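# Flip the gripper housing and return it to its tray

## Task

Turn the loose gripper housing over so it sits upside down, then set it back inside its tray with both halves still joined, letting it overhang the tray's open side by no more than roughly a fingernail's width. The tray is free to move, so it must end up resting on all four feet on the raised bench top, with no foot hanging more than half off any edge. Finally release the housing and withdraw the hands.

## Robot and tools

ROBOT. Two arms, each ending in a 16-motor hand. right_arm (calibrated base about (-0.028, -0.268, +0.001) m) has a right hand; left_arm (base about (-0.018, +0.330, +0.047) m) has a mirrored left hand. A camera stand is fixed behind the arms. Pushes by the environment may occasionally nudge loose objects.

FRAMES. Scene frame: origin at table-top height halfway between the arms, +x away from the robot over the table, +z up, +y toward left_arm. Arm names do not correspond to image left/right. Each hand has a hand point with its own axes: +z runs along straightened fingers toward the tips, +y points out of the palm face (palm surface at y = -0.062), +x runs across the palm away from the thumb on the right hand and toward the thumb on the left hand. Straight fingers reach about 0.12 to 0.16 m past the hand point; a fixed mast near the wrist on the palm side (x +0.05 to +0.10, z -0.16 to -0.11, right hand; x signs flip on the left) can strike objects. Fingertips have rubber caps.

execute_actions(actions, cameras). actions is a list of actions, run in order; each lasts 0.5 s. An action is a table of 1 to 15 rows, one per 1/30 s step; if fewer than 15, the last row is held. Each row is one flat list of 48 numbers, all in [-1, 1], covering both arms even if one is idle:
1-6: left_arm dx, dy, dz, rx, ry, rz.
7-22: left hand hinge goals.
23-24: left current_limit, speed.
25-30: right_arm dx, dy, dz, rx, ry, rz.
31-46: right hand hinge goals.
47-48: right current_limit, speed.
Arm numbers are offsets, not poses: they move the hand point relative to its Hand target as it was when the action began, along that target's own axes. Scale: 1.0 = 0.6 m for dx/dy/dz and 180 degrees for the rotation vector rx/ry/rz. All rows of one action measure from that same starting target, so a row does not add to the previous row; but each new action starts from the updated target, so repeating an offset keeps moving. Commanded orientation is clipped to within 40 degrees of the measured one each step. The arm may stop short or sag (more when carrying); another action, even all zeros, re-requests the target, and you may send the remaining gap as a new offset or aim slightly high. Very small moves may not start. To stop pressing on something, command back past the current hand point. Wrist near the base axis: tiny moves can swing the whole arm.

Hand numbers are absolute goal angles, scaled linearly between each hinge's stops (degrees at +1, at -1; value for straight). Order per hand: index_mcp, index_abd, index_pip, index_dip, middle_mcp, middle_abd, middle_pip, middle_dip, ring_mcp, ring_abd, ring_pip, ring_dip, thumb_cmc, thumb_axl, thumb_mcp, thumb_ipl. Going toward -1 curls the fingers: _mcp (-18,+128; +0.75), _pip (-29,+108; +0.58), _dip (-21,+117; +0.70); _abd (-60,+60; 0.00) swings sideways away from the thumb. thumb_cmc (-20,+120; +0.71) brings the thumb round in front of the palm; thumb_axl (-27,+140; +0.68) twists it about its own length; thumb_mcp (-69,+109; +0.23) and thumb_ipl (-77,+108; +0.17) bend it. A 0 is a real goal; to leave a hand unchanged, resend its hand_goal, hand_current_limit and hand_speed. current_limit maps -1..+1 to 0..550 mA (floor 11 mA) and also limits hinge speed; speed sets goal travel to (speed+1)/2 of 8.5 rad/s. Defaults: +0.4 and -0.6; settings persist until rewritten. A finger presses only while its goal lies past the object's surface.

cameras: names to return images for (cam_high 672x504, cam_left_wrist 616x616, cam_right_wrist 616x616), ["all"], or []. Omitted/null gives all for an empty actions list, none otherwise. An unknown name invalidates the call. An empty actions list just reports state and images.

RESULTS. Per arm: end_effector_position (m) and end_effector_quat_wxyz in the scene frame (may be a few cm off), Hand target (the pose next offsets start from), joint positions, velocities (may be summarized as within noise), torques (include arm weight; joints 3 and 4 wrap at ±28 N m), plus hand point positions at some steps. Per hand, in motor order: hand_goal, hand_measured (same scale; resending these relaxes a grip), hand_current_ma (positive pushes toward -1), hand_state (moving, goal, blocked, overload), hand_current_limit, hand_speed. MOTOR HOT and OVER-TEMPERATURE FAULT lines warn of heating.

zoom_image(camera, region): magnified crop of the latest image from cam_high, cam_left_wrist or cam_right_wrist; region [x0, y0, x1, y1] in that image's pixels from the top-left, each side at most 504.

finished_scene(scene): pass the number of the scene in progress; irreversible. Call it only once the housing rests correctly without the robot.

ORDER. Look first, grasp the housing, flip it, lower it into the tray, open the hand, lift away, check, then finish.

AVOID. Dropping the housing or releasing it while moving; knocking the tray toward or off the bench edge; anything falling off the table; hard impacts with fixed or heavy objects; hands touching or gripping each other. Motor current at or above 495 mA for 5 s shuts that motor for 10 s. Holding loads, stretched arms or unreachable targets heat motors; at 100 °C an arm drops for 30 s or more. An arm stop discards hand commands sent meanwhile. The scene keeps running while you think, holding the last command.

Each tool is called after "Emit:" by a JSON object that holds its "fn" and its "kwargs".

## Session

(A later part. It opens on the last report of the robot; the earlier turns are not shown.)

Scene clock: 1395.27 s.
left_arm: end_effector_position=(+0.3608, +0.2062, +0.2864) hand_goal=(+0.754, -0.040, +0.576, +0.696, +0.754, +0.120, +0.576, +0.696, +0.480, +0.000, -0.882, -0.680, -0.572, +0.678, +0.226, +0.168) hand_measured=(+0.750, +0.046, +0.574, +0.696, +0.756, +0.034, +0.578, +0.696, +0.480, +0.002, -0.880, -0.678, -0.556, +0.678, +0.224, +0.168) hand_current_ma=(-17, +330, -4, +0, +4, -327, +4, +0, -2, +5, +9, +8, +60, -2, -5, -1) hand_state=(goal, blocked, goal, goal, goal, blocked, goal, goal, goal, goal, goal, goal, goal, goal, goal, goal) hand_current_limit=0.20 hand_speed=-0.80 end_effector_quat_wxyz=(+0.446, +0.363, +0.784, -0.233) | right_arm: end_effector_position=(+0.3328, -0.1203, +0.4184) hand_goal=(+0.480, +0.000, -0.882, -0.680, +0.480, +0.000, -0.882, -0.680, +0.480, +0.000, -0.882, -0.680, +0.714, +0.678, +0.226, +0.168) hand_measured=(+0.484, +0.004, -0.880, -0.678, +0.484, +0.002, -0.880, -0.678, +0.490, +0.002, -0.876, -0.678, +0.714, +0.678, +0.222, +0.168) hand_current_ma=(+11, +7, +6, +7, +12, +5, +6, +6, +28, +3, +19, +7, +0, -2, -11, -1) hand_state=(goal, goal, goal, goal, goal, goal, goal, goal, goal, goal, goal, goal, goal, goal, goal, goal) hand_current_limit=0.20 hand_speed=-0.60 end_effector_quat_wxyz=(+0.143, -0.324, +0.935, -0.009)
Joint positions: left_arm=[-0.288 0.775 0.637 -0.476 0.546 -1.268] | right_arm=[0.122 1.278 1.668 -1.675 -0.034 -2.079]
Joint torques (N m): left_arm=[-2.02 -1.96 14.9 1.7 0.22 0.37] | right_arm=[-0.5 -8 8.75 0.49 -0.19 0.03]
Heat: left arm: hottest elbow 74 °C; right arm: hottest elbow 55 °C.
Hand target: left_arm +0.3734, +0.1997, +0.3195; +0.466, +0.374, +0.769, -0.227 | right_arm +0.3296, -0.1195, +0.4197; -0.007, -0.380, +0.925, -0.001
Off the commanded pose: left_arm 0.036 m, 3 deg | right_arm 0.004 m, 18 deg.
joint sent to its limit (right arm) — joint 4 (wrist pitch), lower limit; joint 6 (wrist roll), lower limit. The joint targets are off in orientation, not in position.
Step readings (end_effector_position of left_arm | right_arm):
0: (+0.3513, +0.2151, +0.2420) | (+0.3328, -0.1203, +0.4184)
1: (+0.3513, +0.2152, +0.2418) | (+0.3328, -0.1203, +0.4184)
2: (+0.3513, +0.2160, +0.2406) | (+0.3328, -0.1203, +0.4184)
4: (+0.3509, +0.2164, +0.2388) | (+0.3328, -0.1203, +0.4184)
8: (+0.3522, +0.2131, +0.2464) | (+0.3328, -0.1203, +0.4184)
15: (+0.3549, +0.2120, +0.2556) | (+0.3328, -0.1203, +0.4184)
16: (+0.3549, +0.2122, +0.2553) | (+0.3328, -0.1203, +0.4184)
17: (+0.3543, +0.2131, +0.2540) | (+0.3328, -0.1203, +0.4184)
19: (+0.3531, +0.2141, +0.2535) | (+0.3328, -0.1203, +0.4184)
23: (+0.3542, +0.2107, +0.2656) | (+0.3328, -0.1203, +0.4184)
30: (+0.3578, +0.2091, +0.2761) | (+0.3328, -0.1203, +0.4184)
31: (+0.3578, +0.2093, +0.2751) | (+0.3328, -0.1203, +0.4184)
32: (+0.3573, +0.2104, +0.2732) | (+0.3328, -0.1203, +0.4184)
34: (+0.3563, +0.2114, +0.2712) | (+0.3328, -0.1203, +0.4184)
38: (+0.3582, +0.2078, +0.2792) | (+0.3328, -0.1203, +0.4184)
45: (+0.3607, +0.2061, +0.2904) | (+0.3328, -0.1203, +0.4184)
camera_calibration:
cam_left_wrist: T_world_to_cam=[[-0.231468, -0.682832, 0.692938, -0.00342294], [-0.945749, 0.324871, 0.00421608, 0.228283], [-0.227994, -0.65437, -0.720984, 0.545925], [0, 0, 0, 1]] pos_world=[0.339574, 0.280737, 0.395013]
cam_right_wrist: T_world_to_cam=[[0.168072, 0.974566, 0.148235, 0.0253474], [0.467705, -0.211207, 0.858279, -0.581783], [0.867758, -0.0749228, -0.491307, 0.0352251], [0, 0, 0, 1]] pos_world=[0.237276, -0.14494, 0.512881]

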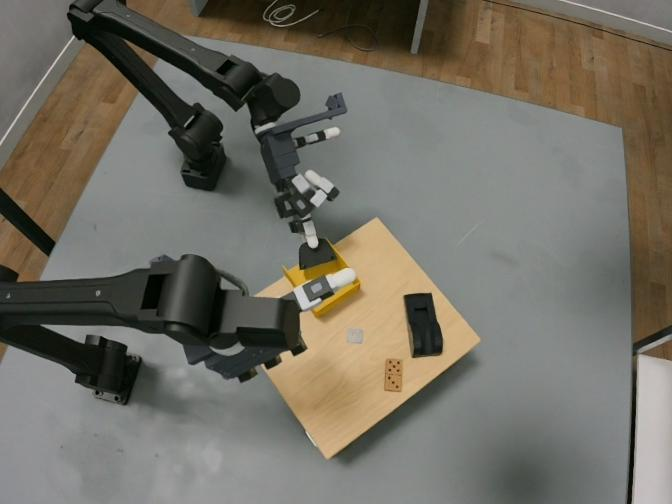

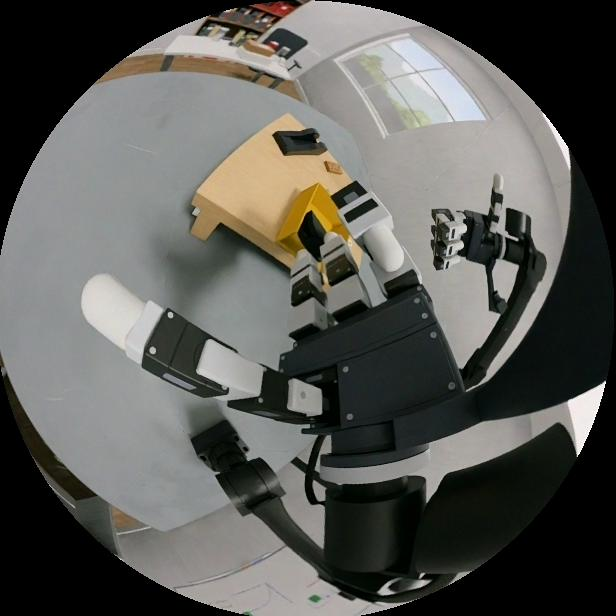

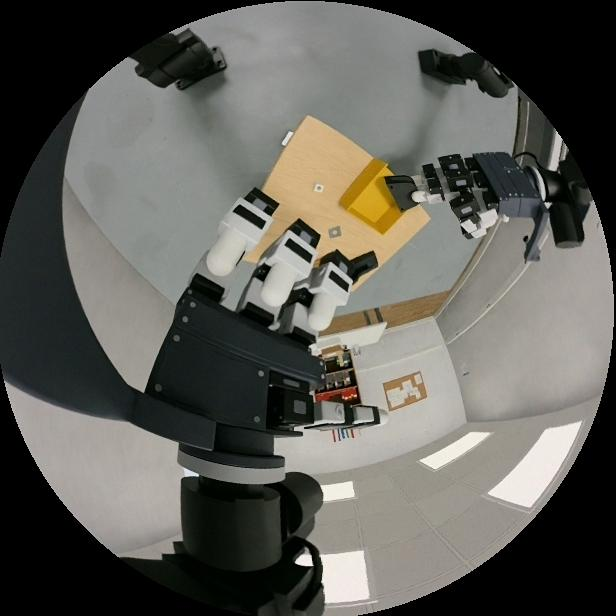

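Emit:
{"fn": "execute_actions", "kwargs": {"actions": [[[-0.0203,0.0,0.0005,0,0.0278,0,0.754,-0.04,0.576,0.696,0.754,0.12,0.576,0.696,0.48,0,-0.882,-0.68,-0.572,0.678,0.226,0.168,0.2,-0.8,0,0,0,0,0,0,0.48,0,-0.882,-0.68,0.48,0,-0.882,-0.68,0.48,0,-0.882,-0.68,0.714,0.678,0.226,0.168,0.2,-0.6]],[[-0.0203,0.0,-0.0013,0,0.0278,0,0.754,-0.04,0.576,0.696,0.754,0.12,0.576,0.696,0.48,0,-0.882,-0.68,-0.572,0.678,0.226,0.168,0.2,-0.8,0,0,0,0,0,0,0.48,0,-0.882,-0.68,0.48,0,-0.882,-0.68,0.48,0,-0.882,-0.68,0.714,0.678,0.226,0.168,0.2,-0.6]],[[-0.0201,0.0,-0.0031,0,0.0278,0,0.754,-0.04,0.576,0.696,0.754,0.12,0.576,0.696,0.48,0,-0.882,-0.68,-0.572,0.678,0.226,0.168,0.2,-0.8,0,0,0,0,0,0,0.48,0,-0.882,-0.68,0.48,0,-0.882,-0.68,0.48,0,-0.882,-0.68,0.714,0.678,0.226,0.168,0.2,-0.6]],[[-0.018,0.0,0.0009,0,0.0278,0,0.754,-0.04,0.576,0.696,0.754,0.12,0.576,0.696,0.48,0,-0.882,-0.68,-0.572,0.678,0.226,0.168,0.2,-0.8,0,0,0,0,0,0,0.48,0,-0.882,-0.68,0.48,0,-0.882,-0.68,0.48,0,-0.882,-0.68,0.714,0.678,0.226,0.168,0.2,-0.6]],[[-0.018,0.0,-0.0007,0,0.0278,0,0.754,-0.04,0.576,0.696,0.754,0.12,0.576,0.696,0.48,0,-0.882,-0.68,-0.572,0.678,0.226,0.168,0.2,-0.8,0,0,0,0,0,0,0.48,0,-0.882,-0.68,0.48,0,-0.882,-0.68,0.48,0,-0.882,-0.68,0.714,0.678,0.226,0.168,0.2,-0.6]],[[-0.0179,0.0,-0.0023,0,0.0278,0,0.754,-0.04,0.576,0.696,0.754,0.12,0.576,0.696,0.48,0,-0.882,-0.68,-0.572,0.678,0.226,0.168,0.2,-0.8,0,0,0,0,0,0,0.48,0,-0.882,-0.68,0.48,0,-0.882,-0.68,0.48,0,-0.882,-0.68,0.714,0.678,0.226,0.168,0.2,-0.6]]], "cameras": ["cam_high","cam_left_wrist","cam_right_wrist"]}}

Emit:
{"fn": "zoom_image", "kwargs": {"camera": "cam_right_wrist", "region": [330, 120, 480, 250]}}

Emit:
{"fn": "zoom_image", "kwargs": {"camera": "cam_high", "region": [270, 200, 370, 300]}}

Scene clock: 1423.70 s.
left_arm: end_effector_position=(+0.3869, +0.1763, +0.3479) hand_goal=(+0.754, -0.040, +0.576, +0.696, +0.754, +0.120, +0.576, +0.696, +0.480, +0.000, -0.882, -0.680, -0.572, +0.678, +0.226, +0.168) hand_measured=(+0.750, +0.046, +0.574, +0.696, +0.756, +0.034, +0.578, +0.696, +0.480, +0.002, -0.880, -0.678, -0.560, +0.678, +0.224, +0.168) hand_current_ma=(-15, +330, -4, +0, +4, -327, +4, +0, +2, +5, +9, +8, +46, -2, -8, -1) hand_state=(goal, blocked, goal, goal, goal, blocked, goal, goal, goal, goal, goal, goal, goal, goal, goal, goal) hand_current_limit=0.20 hand_speed=-0.80 end_effector_quat_wxyz=(+0.231, +0.412, +0.873, -0.124) | right_arm: end_effector_position=(+0.3328, -0.1203, +0.4184) hand_goal=(+0.480, +0.000, -0.882, -0.680, +0.480, +0.000, -0.882, -0.680, +0.480, +0.000, -0.882, -0.680, +0.714, +0.678, +0.226, +0.168) hand_measured=(+0.484, +0.004, -0.880, -0.678, +0.484, +0.002, -0.880, -0.678, +0.490, +0.002, -0.876, -0.678, +0.714, +0.678, +0.222, +0.168) hand_current_ma=(+11, +7, +6, +7, +12, +5, +6, +6, +28, +3, +19, +7, +0, -2, -11, -1) hand_state=(goal, goal, goal, goal, goal, goal, goal, goal, goal, goal, goal, goal, goal, goal, goal, goal) hand_current_limit=0.20 hand_speed=-0.60 end_effector_quat_wxyz=(+0.143, -0.324, +0.935, -0.009)
Joint positions: left_arm=[-0.478 1.126 1.202 -1.164 0.23 -1.211] | right_arm=[0.122 1.278 1.668 -1.675 -0.034 -2.079]
Joint torques (N m): left_arm=[-2.26 -6.89 14.41 1.07 -0.03 0.22] | right_arm=[-0.09 -8.47 8.8 0.53 -0.18 0.02]
Heat: left arm: hottest elbow 76 °C; right arm: hottest elbow 55 °C.
Hand target: left_arm +0.3984, +0.1676, +0.3743; +0.251, +0.420, +0.863, -0.123 | right_arm +0.3296, -0.1195, +0.4197; -0.007, -0.380, +0.925, -0.001
Off the commanded pose: left_arm 0.030 m, 3 deg | right_arm 0.004 m, 18 deg.
joint sent to its limit (right arm) — joint 4 (wrist pitch), lower limit; joint 6 (wrist roll), lower limit. The joint targets are off in orientation, not in position.
Step readings (end_effector_position of left_arm | right_arm):
0: (+0.3608, +0.2062, +0.2864) | (+0.3328, -0.1203, +0.4184)
1: (+0.3607, +0.2065, +0.2864) | (+0.3328, -0.1203, +0.4184)
2: (+0.3604, +0.2074, +0.2861) | (+0.3328, -0.1203, +0.4184)
4: (+0.3600, +0.2082, +0.2865) | (+0.3328, -0.1203, +0.4184)
8: (+0.3631, +0.2035, +0.2940) | (+0.3328, -0.1203, +0.4184)
15: (+0.3643, +0.2019, +0.2995) | (+0.3328, -0.1203, +0.4184)
16: (+0.3643, +0.2022, +0.2994) | (+0.3328, -0.1203, +0.4184)
17: (+0.3638, +0.2033, +0.2987) | (+0.3328, -0.1203, +0.4184)
19: (+0.3636, +0.2040, +0.2985) | (+0.3328, -0.1203, +0.4184)
23: (+0.3674, +0.1991, +0.3050) | (+0.3328, -0.1203, +0.4184)
30: (+0.3682, +0.1977, +0.3104) | (+0.3328, -0.1203, +0.4184)
31: (+0.3682, +0.1980, +0.3106) | (+0.3328, -0.1203, +0.4184)
32: (+0.3676, +0.1991, +0.3103) | (+0.3328, -0.1203, +0.4184)
34: (+0.3674, +0.2000, +0.3110) | (+0.3328, -0.1203, +0.4184)
38: (+0.3718, +0.1947, +0.3180) | (+0.3328, -0.1203, +0.4184)
45: (+0.3722, +0.1934, +0.3219) | (+0.3328, -0.1203, +0.4184)
46: (+0.3721, +0.1939, +0.3218) | (+0.3328, -0.1203, +0.4184)
47: (+0.3716, +0.1948, +0.3218) | (+0.3328, -0.1203, +0.4184)
49: (+0.3719, +0.1953, +0.3229) | (+0.3328, -0.1203, +0.4184)
53: (+0.3772, +0.1891, +0.3284) | (+0.3328, -0.1203, +0.4184)
60: (+0.3770, +0.1877, +0.3294) | (+0.3328, -0.1203, +0.4184)
61: (+0.3769, +0.1880, +0.3294) | (+0.3328, -0.1203, +0.4184)
62: (+0.3764, +0.1892, +0.3295) | (+0.3328, -0.1203, +0.4184)
64: (+0.3766, +0.1896, +0.3319) | (+0.3328, -0.1203, +0.4184)
68: (+0.3824, +0.1832, +0.3385) | (+0.3328, -0.1203, +0.4184)
75: (+0.3821, +0.1820, +0.3386) | (+0.3328, -0.1203, +0.4184)
76: (+0.3818, +0.1823, +0.3387) | (+0.3328, -0.1203, +0.4184)
77: (+0.3814, +0.1834, +0.3392) | (+0.3328, -0.1203, +0.4184)
79: (+0.3817, +0.1836, +0.3419) | (+0.3328, -0.1203, +0.4184)
83: (+0.3878, +0.1773, +0.3485) | (+0.3328, -0.1203, +0.4184)
90: (+0.3872, +0.1761, +0.3474) | (+0.3328, -0.1203, +0.4184)
camera_calibration:
cam_left_wrist: T_world_to_cam=[[-0.0671217, -0.914139, 0.399806, 0.0186859], [-0.871599, 0.248748, 0.422422, 0.101646], [-0.485603, -0.320117, -0.813459, 0.649555], [0, 0, 0, 1]] pos_world=[0.405275, 0.199731, 0.477978]
cam_right_wrist: T_world_to_cam=[[0.168072, 0.974566, 0.148235, 0.0253474], [0.467705, -0.211207, 0.858279, -0.581783], [0.867758, -0.0749228, -0.491307, 0.0352251], [0, 0, 0, 1]] pos_world=[0.237276, -0.14494, 0.512881]

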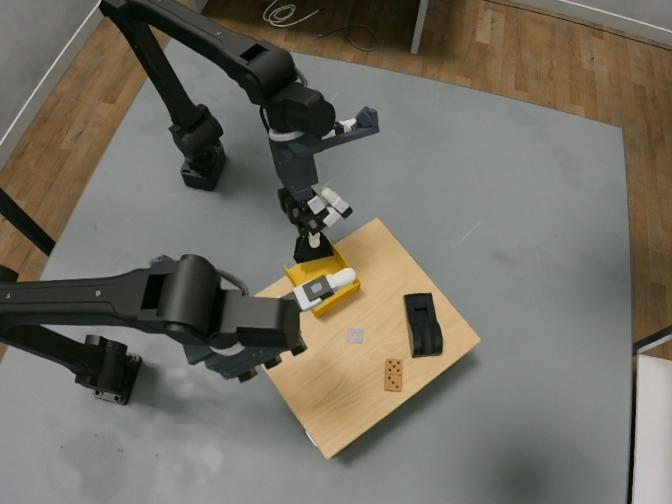

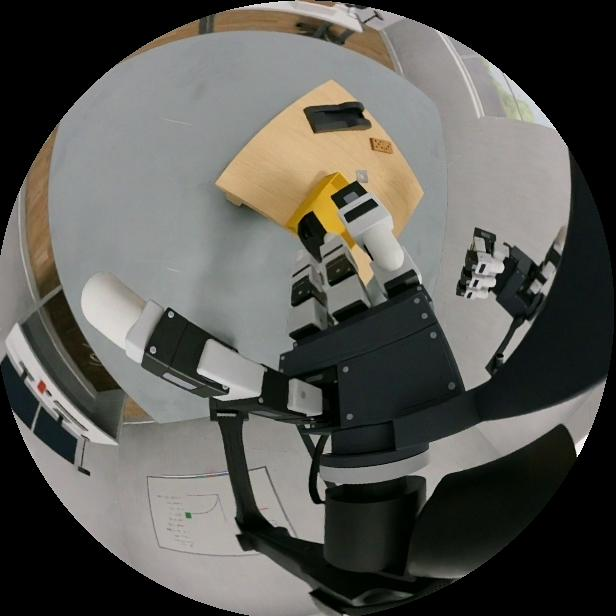

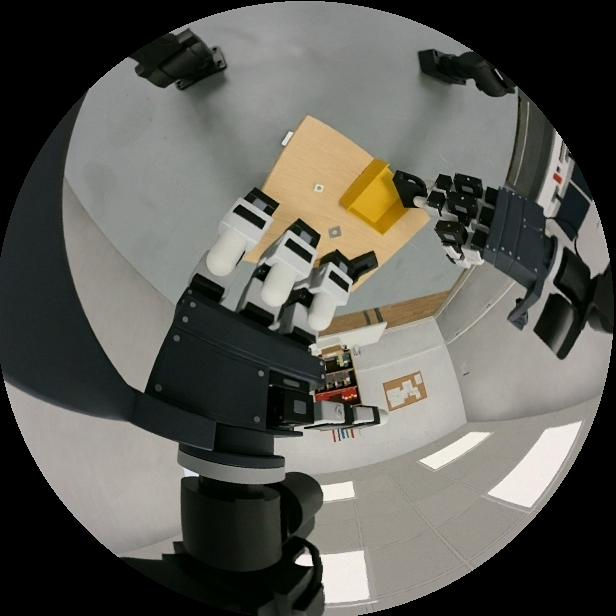

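Scaled by 3.360 from the camera's 616x616 image, which has a finer 880x880 frame.

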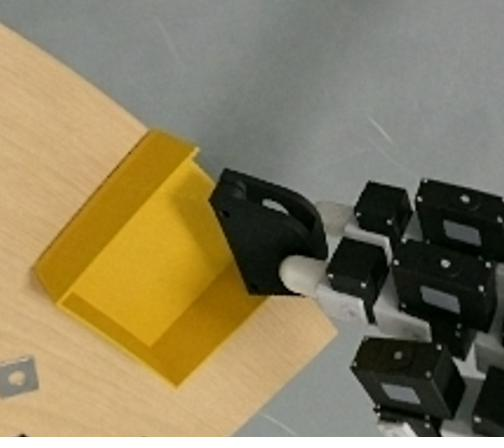

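Scaled by 5.040 from the camera's 672x504 image, which has a finer 960x720 frame.

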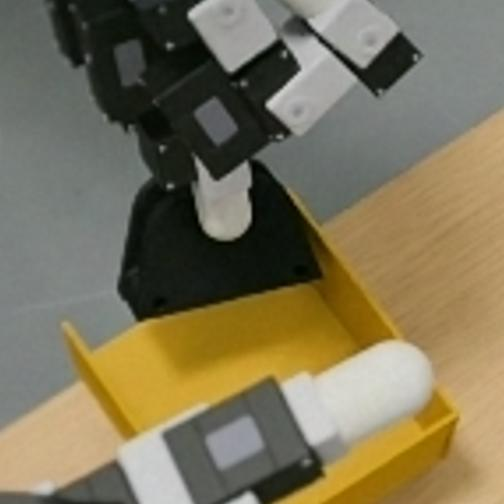

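Emit:
{"fn": "execute_actions", "kwargs": {"actions": [[[-0.0175,0.0,0.0005,0,0.0259,0,0.754,-0.04,0.576,0.696,0.754,0.12,0.576,0.696,0.48,0,-0.882,-0.68,-0.572,0.678,0.226,0.168,0.2,-0.8,0,0,0,0,0,0,0.48,0,-0.882,-0.68,0.48,0,-0.882,-0.68,0.48,0,-0.882,-0.68,0.714,0.678,0.226,0.168,0.2,-0.6]],[[-0.0175,0.0,-0.001,0,0.0259,0,0.754,-0.04,0.576,0.696,0.754,0.12,0.576,0.696,0.48,0,-0.882,-0.68,-0.572,0.678,0.226,0.168,0.2,-0.8,0,0,0,0,0,0,0.48,0,-0.882,-0.68,0.48,0,-0.882,-0.68,0.48,0,-0.882,-0.68,0.714,0.678,0.226,0.168,0.2,-0.6]],[[-0.0173,0.0,-0.0023,0,0.0259,0,0.754,-0.04,0.576,0.696,0.754,0.12,0.576,0.696,0.48,0,-0.882,-0.68,-0.572,0.678,0.226,0.168,0.2,-0.8,0,0,0,0,0,0,0.48,0,-0.882,-0.68,0.48,0,-0.882,-0.68,0.48,0,-0.882,-0.68,0.714,0.678,0.226,0.168,0.2,-0.6]],[[-0.0158,0.0,0.003,0,0.0259,0,0.754,-0.04,0.576,0.696,0.754,0.12,0.576,0.696,0.48,0,-0.882,-0.68,-0.572,0.678,0.226,0.168,0.2,-0.8,0,0,0,0,0,0,0.48,0,-0.882,-0.68,0.48,0,-0.882,-0.68,0.48,0,-0.882,-0.68,0.714,0.678,0.226,0.168,0.2,-0.6]],[[-0.016,0.0,0.0017,0,0.0259,0,0.754,-0.04,0.576,0.696,0.754,0.12,0.576,0.696,0.48,0,-0.882,-0.68,-0.572,0.678,0.226,0.168,0.2,-0.8,0,0,0,0,0,0,0.48,0,-0.882,-0.68,0.48,0,-0.882,-0.68,0.48,0,-0.882,-0.68,0.714,0.678,0.226,0.168,0.2,-0.6]],[[-0.0162,0.0,0.0003,0,0.0259,0,0.754,-0.04,0.576,0.696,0.754,0.12,0.576,0.696,0.48,0,-0.882,-0.68,-0.572,0.678,0.226,0.168,0.2,-0.8,0,0,0,0,0,0,0.48,0,-0.882,-0.68,0.48,0,-0.882,-0.68,0.48,0,-0.882,-0.68,0.714,0.678,0.226,0.168,0.2,-0.6]]], "cameras": ["cam_high","cam_left_wrist","cam_right_wrist"]}}

Emit:
{"fn": "zoom_image", "kwargs": {"camera": "cam_right_wrist", "region": [330, 120, 480, 250]}}

Emit:
{"fn": "zoom_image", "kwargs": {"camera": "cam_left_wrist", "region": [240, 150, 400, 300]}}

Scene clock: 1444.67 s.
left_arm: end_effector_position=(+0.4263, +0.1312, +0.3772) hand_goal=(+0.754, -0.040, +0.576, +0.696, +0.754, +0.120, +0.576, +0.696, +0.480, +0.000, -0.882, -0.680, -0.572, +0.678, +0.226, +0.168) hand_measured=(+0.750, +0.046, +0.574, +0.696, +0.756, +0.034, +0.578, +0.696, +0.482, +0.002, -0.880, -0.678, -0.568, +0.678, +0.224, +0.168) hand_current_ma=(-15, +330, -4, +0, +4, -327, +4, +0, +4, +5, +9, +8, +12, -2, -12, -1) hand_state=(goal, blocked, goal, goal, goal, blocked, goal, goal, goal, goal, goal, goal, goal, goal, goal, goal) hand_current_limit=0.20 hand_speed=-0.80 end_effector_quat_wxyz=(+0.037, +0.443, +0.896, -0.015) | right_arm: end_effector_position=(+0.3328, -0.1203, +0.4184) hand_goal=(+0.480, +0.000, -0.882, -0.680, +0.480, +0.000, -0.882, -0.680, +0.480, +0.000, -0.882, -0.680, +0.714, +0.678, +0.226, +0.168) hand_measured=(+0.484, +0.004, -0.880, -0.678, +0.484, +0.002, -0.880, -0.678, +0.490, +0.002, -0.876, -0.678, +0.714, +0.678, +0.222, +0.168) hand_current_ma=(+11, +7, +6, +7, +12, +5, +6, +6, +28, +3, +19, +7, +0, -2, -11, -1) hand_state=(goal, goal, goal, goal, goal, goal, goal, goal, goal, goal, goal, goal, goal, goal, goal, goal) hand_current_limit=0.20 hand_speed=-0.60 end_effector_quat_wxyz=(+0.143, -0.324, +0.935, -0.009)
Joint positions: left_arm=[-0.605 1.541 1.719 -1.67 0.019 -1.247] | right_arm=[0.122 1.278 1.668 -1.675 -0.034 -2.079]
Joint torques (N m): left_arm=[-1.67 -12.92 13.05 -0.01 -0.29 -0.14] | right_arm=[-0.21 -8.06 8.8 0.44 -0.18 0.02]
Heat: left arm: hottest elbow 78 °C; right arm: hottest elbow 55 °C.
Hand target: left_arm +0.4329, +0.1237, +0.3945; +0.035, +0.438, +0.898, -0.017 | right_arm +0.3296, -0.1195, +0.4197; -0.007, -0.380, +0.925, -0.001
Off the commanded pose: left_arm 0.020 m, 1 deg | right_arm 0.004 m, 18 deg.
joint sent to its limit (left arm) — joint 4 (wrist pitch), lower limit. The joint targets still meet the commanded pose.
joint sent to its limit (right arm) — joint 4 (wrist pitch), lower limit; joint 6 (wrist roll), lower limit. The joint targets are off in orientation, not in position.
Step readings (end_effector_position of left_arm | right_arm):
0: (+0.3870, +0.1763, +0.3481) | (+0.3328, -0.1203, +0.4184)
1: (+0.3870, +0.1766, +0.3484) | (+0.3328, -0.1203, +0.4184)
2: (+0.3868, +0.1773, +0.3490) | (+0.3328, -0.1203, +0.4184)
4: (+0.3877, +0.1769, +0.3520) | (+0.3328, -0.1203, +0.4184)
8: (+0.3943, +0.1703, +0.3570) | (+0.3328, -0.1203, +0.4184)
15: (+0.3936, +0.1688, +0.3538) | (+0.3328, -0.1203, +0.4184)
16: (+0.3935, +0.1693, +0.3542) | (+0.3328, -0.1203, +0.4184)
17: (+0.3932, +0.1701, +0.3550) | (+0.3328, -0.1203, +0.4184)
19: (+0.3940, +0.1696, +0.3589) | (+0.3328, -0.1203, +0.4184)
23: (+0.4007, +0.1631, +0.3651) | (+0.3328, -0.1203, +0.4184)
30: (+0.4004, +0.1614, +0.3613) | (+0.3328, -0.1203, +0.4184)
31: (+0.4002, +0.1618, +0.3614) | (+0.3328, -0.1203, +0.4184)
32: (+0.3998, +0.1626, +0.3624) | (+0.3328, -0.1203, +0.4184)
34: (+0.4008, +0.1621, +0.3665) | (+0.3328, -0.1203, +0.4184)
38: (+0.4075, +0.1558, +0.3726) | (+0.3328, -0.1203, +0.4184)
45: (+0.4071, +0.1539, +0.3684) | (+0.3328, -0.1203, +0.4184)
46: (+0.4069, +0.1541, +0.3684) | (+0.3328, -0.1203, +0.4184)
47: (+0.4067, +0.1549, +0.3693) | (+0.3328, -0.1203, +0.4184)
49: (+0.4077, +0.1539, +0.3731) | (+0.3328, -0.1203, +0.4184)
53: (+0.4142, +0.1484, +0.3769) | (+0.3328, -0.1203, +0.4184)
60: (+0.4138, +0.1461, +0.3704) | (+0.3328, -0.1203, +0.4184)
61: (+0.4137, +0.1464, +0.3705) | (+0.3328, -0.1203, +0.4184)
62: (+0.4135, +0.1471, +0.3717) | (+0.3328, -0.1203, +0.4184)
64: (+0.4143, +0.1462, +0.3758) | (+0.3328, -0.1203, +0.4184)
68: (+0.4204, +0.1407, +0.3801) | (+0.3328, -0.1203, +0.4184)
75: (+0.4203, +0.1387, +0.3734) | (+0.3328, -0.1203, +0.4184)
76: (+0.4201, +0.1388, +0.3735) | (+0.3328, -0.1203, +0.4184)
77: (+0.4202, +0.1394, +0.3743) | (+0.3328, -0.1203, +0.4184)
79: (+0.4215, +0.1383, +0.3780) | (+0.3328, -0.1203, +0.4184)
83: (+0.4265, +0.1335, +0.3813) | (+0.3328, -0.1203, +0.4184)
90: (+0.4264, +0.1309, +0.3772) | (+0.3328, -0.1203, +0.4184)
camera_calibration:
cam_left_wrist: T_world_to_cam=[[-0.0403517, -0.997897, 0.050735, 0.0995952], [-0.723836, 0.0641969, 0.686979, -0.00367888], [-0.688791, -0.00900307, -0.724904, 0.690438], [0, 0, 0, 1]] pos_world=[0.476923, 0.105838, 0.497976]
cam_right_wrist: T_world_to_cam=[[0.168072, 0.974566, 0.148235, 0.0253474], [0.467705, -0.211207, 0.858279, -0.581783], [0.867758, -0.0749228, -0.491307, 0.0352251], [0, 0, 0, 1]] pos_world=[0.237276, -0.14494, 0.512881]

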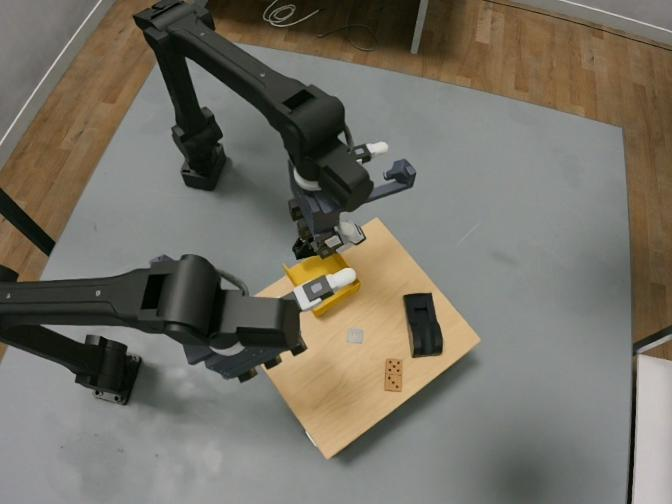

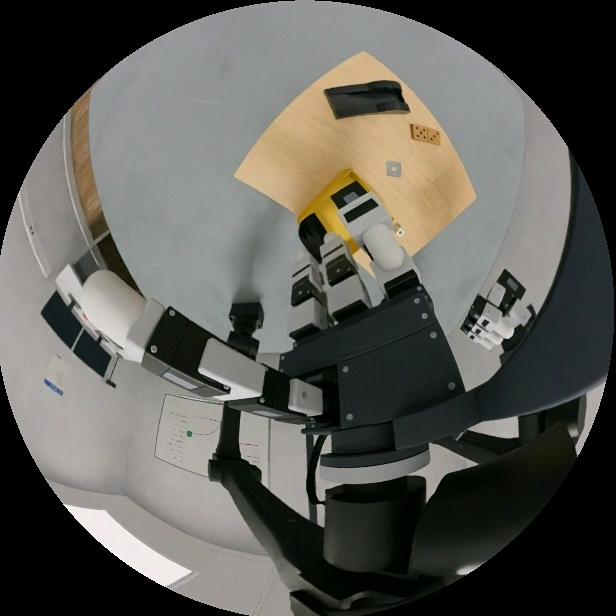

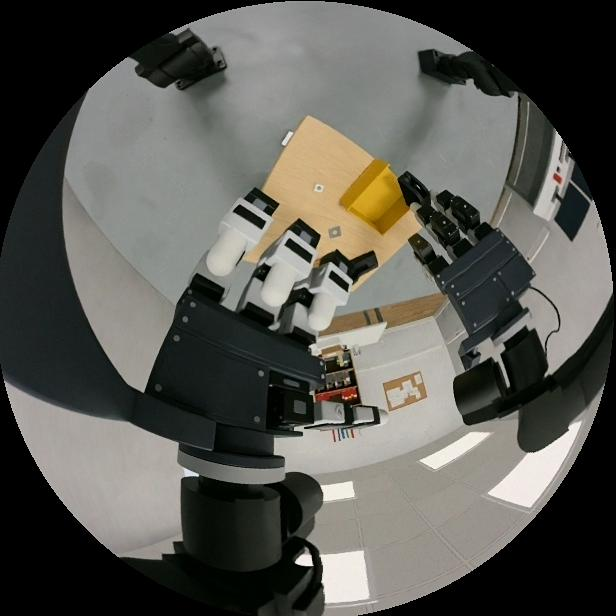

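Scaled by 3.360 from the camera's 616x616 image, which has a finer 880x880 frame.

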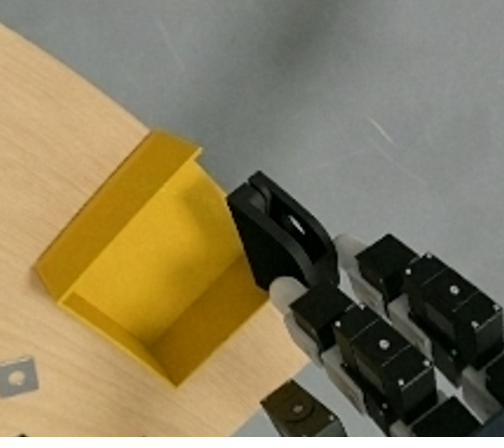

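Scaled by 3.150 from the camera's 616x616 image, which has a finer 880x880 frame.

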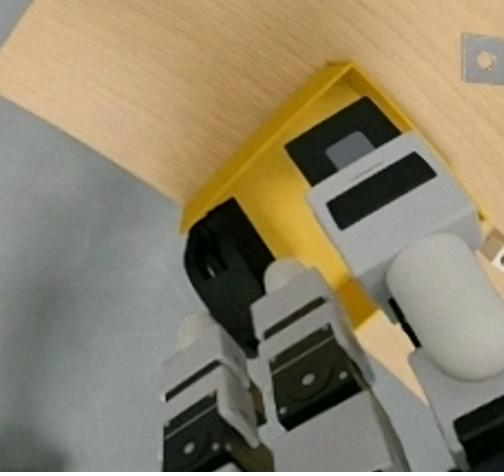

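Emit:
{"fn": "execute_actions", "kwargs": {"actions": [[[-0.0103,-0.0327,-0.033,0,0.0,0,0.754,-0.04,0.576,0.696,0.754,0.12,0.576,0.696,0.48,0,-0.882,-0.68,-0.572,0.678,0.226,0.168,0.2,-0.8,0,0,0,0,0,0,0.48,0,-0.882,-0.68,0.48,0,-0.882,-0.68,0.48,0,-0.882,-0.68,0.714,0.678,0.226,0.168,0.2,-0.6]],[[-0.0633,-0.017,0.0,0,0.0,0.1667,0.754,-0.04,0.576,0.696,0.754,0.12,0.576,0.696,0.48,0,-0.882,-0.68,-0.572,0.678,0.226,0.168,0.2,-0.8,0,0,0,0,0,0,0.48,0,-0.882,-0.68,0.48,0,-0.882,-0.68,0.48,0,-0.882,-0.68,0.714,0.678,0.226,0.168,0.2,-0.6]],[[-0.0633,-0.017,0.0,0,0.0,0.1667,0.754,-0.04,0.576,0.696,0.754,0.12,0.576,0.696,0.48,0,-0.882,-0.68,-0.572,0.678,0.226,0.168,0.2,-0.8,0,0,0,0,0,0,0.48,0,-0.882,-0.68,0.48,0,-0.882,-0.68,0.48,0,-0.882,-0.68,0.714,0.678,0.226,0.168,0.2,-0.6]]], "cameras": ["cam_high","cam_left_wrist","cam_right_wrist"]}}

Emit:
{"fn": "zoom_image", "kwargs": {"camera": "cam_right_wrist", "region": [330, 120, 480, 250]}}

Scene clock: 1471.10 s.
left_arm: end_effector_position=(+0.4311, +0.0289, +0.4117) hand_goal=(+0.754, -0.040, +0.576, +0.696, +0.754, +0.120, +0.576, +0.696, +0.480, +0.000, -0.882, -0.680, -0.572, +0.678, +0.226, +0.168) hand_measured=(+0.750, +0.046, +0.574, +0.696, +0.754, +0.034, +0.578, +0.696, +0.482, +0.002, -0.880, -0.678, -0.570, +0.678, +0.224, +0.168) hand_current_ma=(-14, +330, -4, +0, +3, -327, +4, +0, +5, +5, +9, +8, +10, -2, -12, -1) hand_state=(goal, blocked, goal, goal, goal, blocked, goal, goal, goal, goal, goal, goal, goal, goal, goal, goal) hand_current_limit=0.20 hand_speed=-0.80 end_effector_quat_wxyz=(+0.065, +0.823, +0.564, +0.014) | right_arm: end_effector_position=(+0.3328, -0.1203, +0.4184) hand_goal=(+0.480, +0.000, -0.882, -0.680, +0.480, +0.000, -0.882, -0.680, +0.480, +0.000, -0.882, -0.680, +0.714, +0.678, +0.226, +0.168) hand_measured=(+0.484, +0.004, -0.880, -0.678, +0.484, +0.002, -0.880, -0.678, +0.490, +0.002, -0.876, -0.678, +0.714, +0.678, +0.222, +0.168) hand_current_ma=(+11, +7, +6, +7, +12, +5, +6, +6, +28, +3, +19, +7, +0, -2, -11, -1) hand_state=(goal, goal, goal, goal, goal, goal, goal, goal, goal, goal, goal, goal, goal, goal, goal, goal) hand_current_limit=0.20 hand_speed=-0.60 end_effector_quat_wxyz=(+0.143, -0.324, +0.935, -0.009)
Joint positions: left_arm=[-0.684 1.495 1.727 -1.671 0.011 -0.303] | right_arm=[0.122 1.278 1.668 -1.675 -0.034 -2.079]
Joint torques (N m): left_arm=[-0.56 -13.8 9.43 0.39 0.04 0.17] | right_arm=[-0.21 -8.12 8.85 0.49 -0.17 0.02]
Heat: left arm: hottest elbow 75 °C; right arm: hottest elbow 55 °C.
Hand target: left_arm +0.4307, +0.0329, +0.4199; +0.039, +0.828, +0.559, +0.003 | right_arm +0.3296, -0.1195, +0.4197; -0.007, -0.380, +0.925, -0.001
Off the commanded pose: left_arm 0.009 m, 3 deg | right_arm 0.004 m, 18 deg.
joint sent to its limit (left arm) — joint 4 (wrist pitch), lower limit. The joint targets are off in orientation, not in position.
joint sent to its limit (right arm) — joint 4 (wrist pitch), lower limit; joint 6 (wrist roll), lower limit. The joint targets are off in orientation, not in position.
Step readings (end_effector_position of left_arm | right_arm):
0: (+0.4263, +0.1312, +0.3772) | (+0.3328, -0.1203, +0.4184)
1: (+0.4262, +0.1311, +0.3774) | (+0.3328, -0.1203, +0.4184)
2: (+0.4256, +0.1299, +0.3779) | (+0.3328, -0.1203, +0.4184)
4: (+0.4246, +0.1278, +0.3800) | (+0.3328, -0.1203, +0.4184)
8: (+0.4207, +0.1174, +0.3849) | (+0.3328, -0.1203, +0.4184)
15: (+0.4172, +0.1103, +0.3872) | (+0.3328, -0.1203, +0.4184)
16: (+0.4175, +0.1103, +0.3873) | (+0.3328, -0.1203, +0.4184)
17: (+0.4189, +0.1086, +0.3878) | (+0.3328, -0.1203, +0.4184)
19: (+0.4233, +0.1025, +0.3894) | (+0.3328, -0.1203, +0.4184)
23: (+0.4283, +0.0865, +0.3921) | (+0.3328, -0.1203, +0.4184)
30: (+0.4320, +0.0738, +0.3965) | (+0.3328, -0.1203, +0.4184)
31: (+0.4326, +0.0723, +0.3970) | (+0.3328, -0.1203, +0.4184)
32: (+0.4336, +0.0696, +0.3981) | (+0.3328, -0.1203, +0.4184)
34: (+0.4345, +0.0610, +0.4002) | (+0.3328, -0.1203, +0.4184)
38: (+0.4328, +0.0485, +0.4053) | (+0.3328, -0.1203, +0.4184)
45: (+0.4303, +0.0333, +0.4113) | (+0.3328, -0.1203, +0.4184)
camera_calibration:
cam_left_wrist: T_world_to_cam=[[-0.870645, -0.489701, -0.0465742, 0.379292], [-0.404299, 0.658431, 0.634831, -0.150803], [-0.280212, 0.571543, -0.771246, 0.544013], [0, 0, 0, 1]] pos_world=[0.421698, -0.0258931, 0.532967]
cam_right_wrist: T_world_to_cam=[[0.168072, 0.974566, 0.148235, 0.0253474], [0.467705, -0.211207, 0.858279, -0.581783], [0.867758, -0.0749228, -0.491307, 0.0352251], [0, 0, 0, 1]] pos_world=[0.237276, -0.14494, 0.512881]

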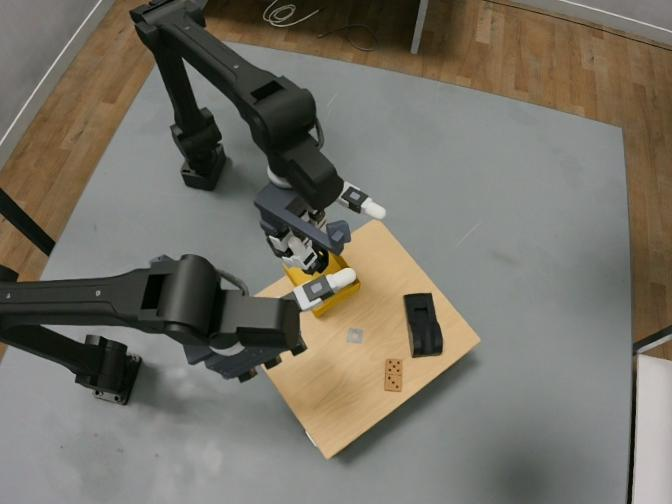

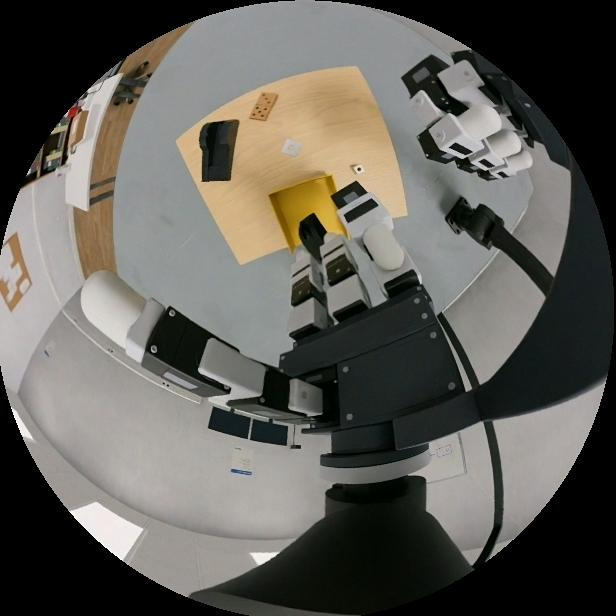

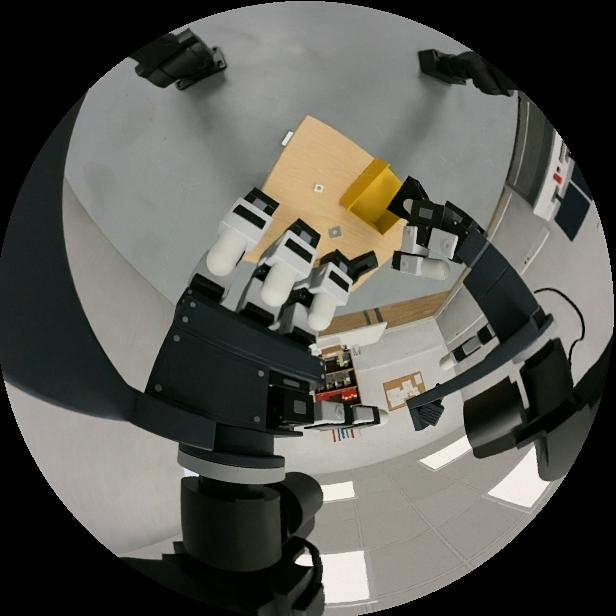

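Scaled by 3.360 from the camera's 616x616 image, which has a finer 880x880 frame.

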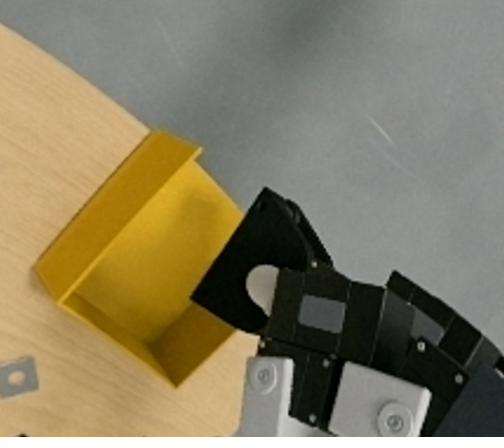

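Emit:
{"fn": "execute_actions", "kwargs": {"actions": [[[0,0,0,0,0.0,0,0.754,-0.04,0.576,0.696,0.754,0.12,0.576,0.696,0.48,0,-0.882,-0.68,-0.572,0.678,0.226,0.168,0.2,-0.8,0.1765,-0.0598,0,0,0,0,0.48,0,-0.882,-0.68,0.48,0,-0.882,-0.68,0.48,0,-0.882,-0.68,0.714,0.678,0.226,0.168,0.2,-0.6]],[[-0.0633,-0.017,0.0,0,0.0,0.1667,0.754,-0.04,0.576,0.696,0.754,0.12,0.576,0.696,0.48,0,-0.882,-0.68,-0.572,0.678,0.226,0.168,0.2,-0.8,0,0,0,0,0,0,0.48,0,-0.882,-0.68,0.48,0,-0.882,-0.68,0.48,0,-0.882,-0.68,0.714,0.678,0.226,0.168,0.2,-0.6]],[[-0.0633,-0.017,0.0,0,0.0,0.1667,0.754,-0.04,0.576,0.696,0.754,0.12,0.576,0.696,0.48,0,-0.882,-0.68,-0.572,0.678,0.226,0.168,0.2,-0.8,0,0,0,0,0,0,0.48,0,-0.882,-0.68,0.48,0,-0.882,-0.68,0.48,0,-0.882,-0.68,0.714,0.678,0.226,0.168,0.2,-0.6]]], "cameras": ["cam_high","cam_left_wrist","cam_right_wrist"]}}

Emit:
{"fn": "zoom_image", "kwargs": {"camera": "cam_high", "region": [230, 150, 400, 320]}}

Scene clock: 1484.90 s.
left_arm: end_effector_position=(+0.3685, -0.0144, +0.4081) hand_goal=(+0.754, -0.040, +0.576, +0.696, +0.754, +0.120, +0.576, +0.696, +0.480, +0.000, -0.882, -0.680, -0.572, +0.678, +0.226, +0.168) hand_measured=(+0.750, +0.046, +0.574, +0.696, +0.754, +0.034, +0.578, +0.696, +0.482, +0.002, -0.880, -0.678, -0.570, +0.678, +0.224, +0.168) hand_current_ma=(-12, +330, -4, +0, +3, -327, +4, +0, +7, +5, +9, +8, +7, -2, -12, -1) hand_state=(goal, blocked, goal, goal, goal, blocked, goal, goal, goal, goal, goal, goal, goal, goal, goal, goal) hand_current_limit=0.20 hand_speed=-0.80 end_effector_quat_wxyz=(+0.047, +0.995, +0.078, +0.036) | right_arm: end_effector_position=(+0.2786, -0.2177, +0.4236) hand_goal=(+0.480, +0.000, -0.882, -0.680, +0.480, +0.000, -0.882, -0.680, +0.480, +0.000, -0.882, -0.680, +0.714, +0.678, +0.226, +0.168) hand_measured=(+0.484, +0.004, -0.880, -0.678, +0.484, +0.002, -0.880, -0.678, +0.486, +0.002, -0.876, -0.678, +0.714, +0.678, +0.222, +0.168) hand_current_ma=(+9, +7, +6, +7, +10, +5, +6, +6, +19, +3, +18, +7, -1, -2, -11, -1) hand_state=(goal, goal, goal, goal, goal, goal, goal, goal, goal, goal, goal, goal, goal, goal, goal, goal) hand_current_limit=0.20 hand_speed=-0.60 end_effector_quat_wxyz=(+0.165, -0.209, +0.959, -0.093)
Joint positions: left_arm=[-0.645 1.436 1.654 -1.674 0.024 0.78] | right_arm=[-0.095 1.046 1.522 -1.676 0.087 -2.079]
Joint torques (N m): left_arm=[-0.67 -11.81 10.62 0.32 0.29 0.2] | right_arm=[-1.08 -3.72 8.73 0.7 -0.08 0.05]
Heat: left arm: hottest elbow 68 °C; right arm: hottest elbow 55 °C.
Hand target: left_arm +0.3708, -0.0138, +0.4200; +0.033, +0.997, +0.070, +0.022 | right_arm +0.2794, -0.2194, +0.4212; -0.007, -0.380, +0.925, -0.001
Off the commanded pose: left_arm 0.012 m, 2 deg | right_arm 0.003 m, 30 deg.
joint sent to its limit (left arm) — joint 4 (wrist pitch), lower limit. The joint targets are off in orientation, not in position.
joint sent to its limit (right arm) — joint 4 (wrist pitch), lower limit; joint 6 (wrist roll), lower limit. The joint targets are off in orientation, not in position.
Step readings (end_effector_position of left_arm | right_arm):
0: (+0.4311, +0.0288, +0.4117) | (+0.3328, -0.1203, +0.4184)
1: (+0.4311, +0.0288, +0.4117) | (+0.3327, -0.1209, +0.4178)
2: (+0.4311, +0.0288, +0.4117) | (+0.3316, -0.1243, +0.4161)
4: (+0.4311, +0.0287, +0.4117) | (+0.3238, -0.1418, +0.4072)
8: (+0.4311, +0.0286, +0.4117) | (+0.3048, -0.1925, +0.4027)
15: (+0.4312, +0.0286, +0.4117) | (+0.2793, -0.2147, +0.4263)
16: (+0.4311, +0.0280, +0.4116) | (+0.2783, -0.2152, +0.4271)
17: (+0.4302, +0.0260, +0.4111) | (+0.2781, -0.2157, +0.4271)
19: (+0.4256, +0.0213, +0.4084) | (+0.2784, -0.2164, +0.4259)
23: (+0.4149, +0.0120, +0.4050) | (+0.2785, -0.2172, +0.4238)
30: (+0.4080, +0.0010, +0.4080) | (+0.2786, -0.2176, +0.4236)
31: (+0.4076, +0.0003, +0.4080) | (+0.2786, -0.2176, +0.4236)
32: (+0.4060, -0.0013, +0.4075) | (+0.2786, -0.2176, +0.4236)
34: (+0.3988, -0.0044, +0.4059) | (+0.2786, -0.2177, +0.4236)
38: (+0.3837, -0.0093, +0.4059) | (+0.2786, -0.2177, +0.4236)
45: (+0.3734, -0.0127, +0.4082) | (+0.2786, -0.2177, +0.4236)
camera_calibration:
cam_left_wrist: T_world_to_cam=[[-0.855077, 0.504765, -0.118553, 0.341428], [0.289619, 0.654621, 0.698278, -0.427002], [0.430074, 0.562746, -0.705941, 0.259975], [0, 0, 0, 1]] pos_world=[0.303807, -0.0391164, 0.522171]
cam_right_wrist: T_world_to_cam=[[0.400155, 0.913866, 0.0687368, 0.0843693], [0.332393, -0.214623, 0.918396, -0.569935], [0.854044, -0.344653, -0.389645, -0.0204878], [0, 0, 0, 1]] pos_world=[0.173179, -0.206484, 0.509644]

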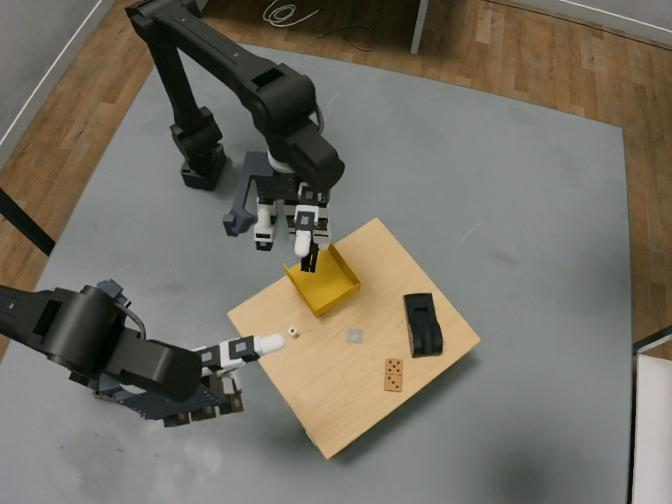

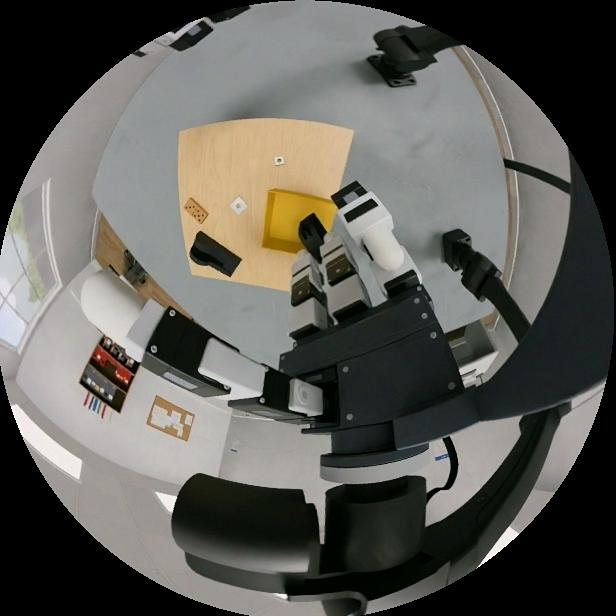

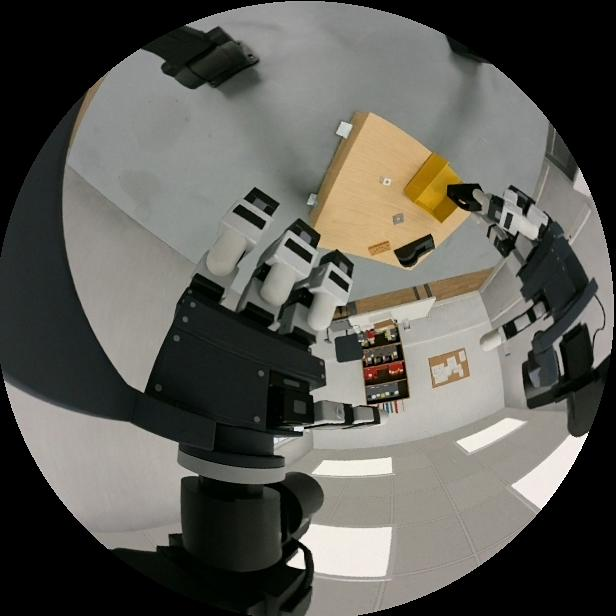

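Scaled by 2.965 from the camera's 672x504 image, which has a finer 960x720 frame.

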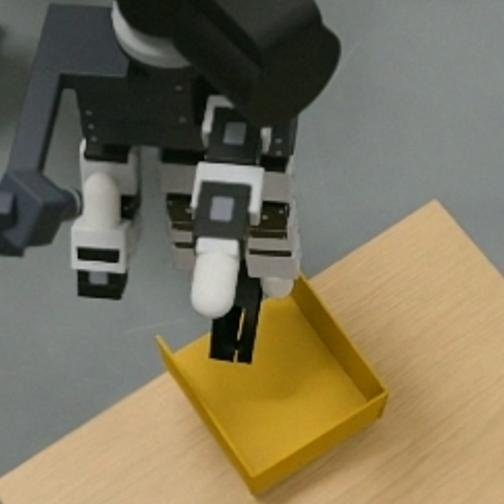

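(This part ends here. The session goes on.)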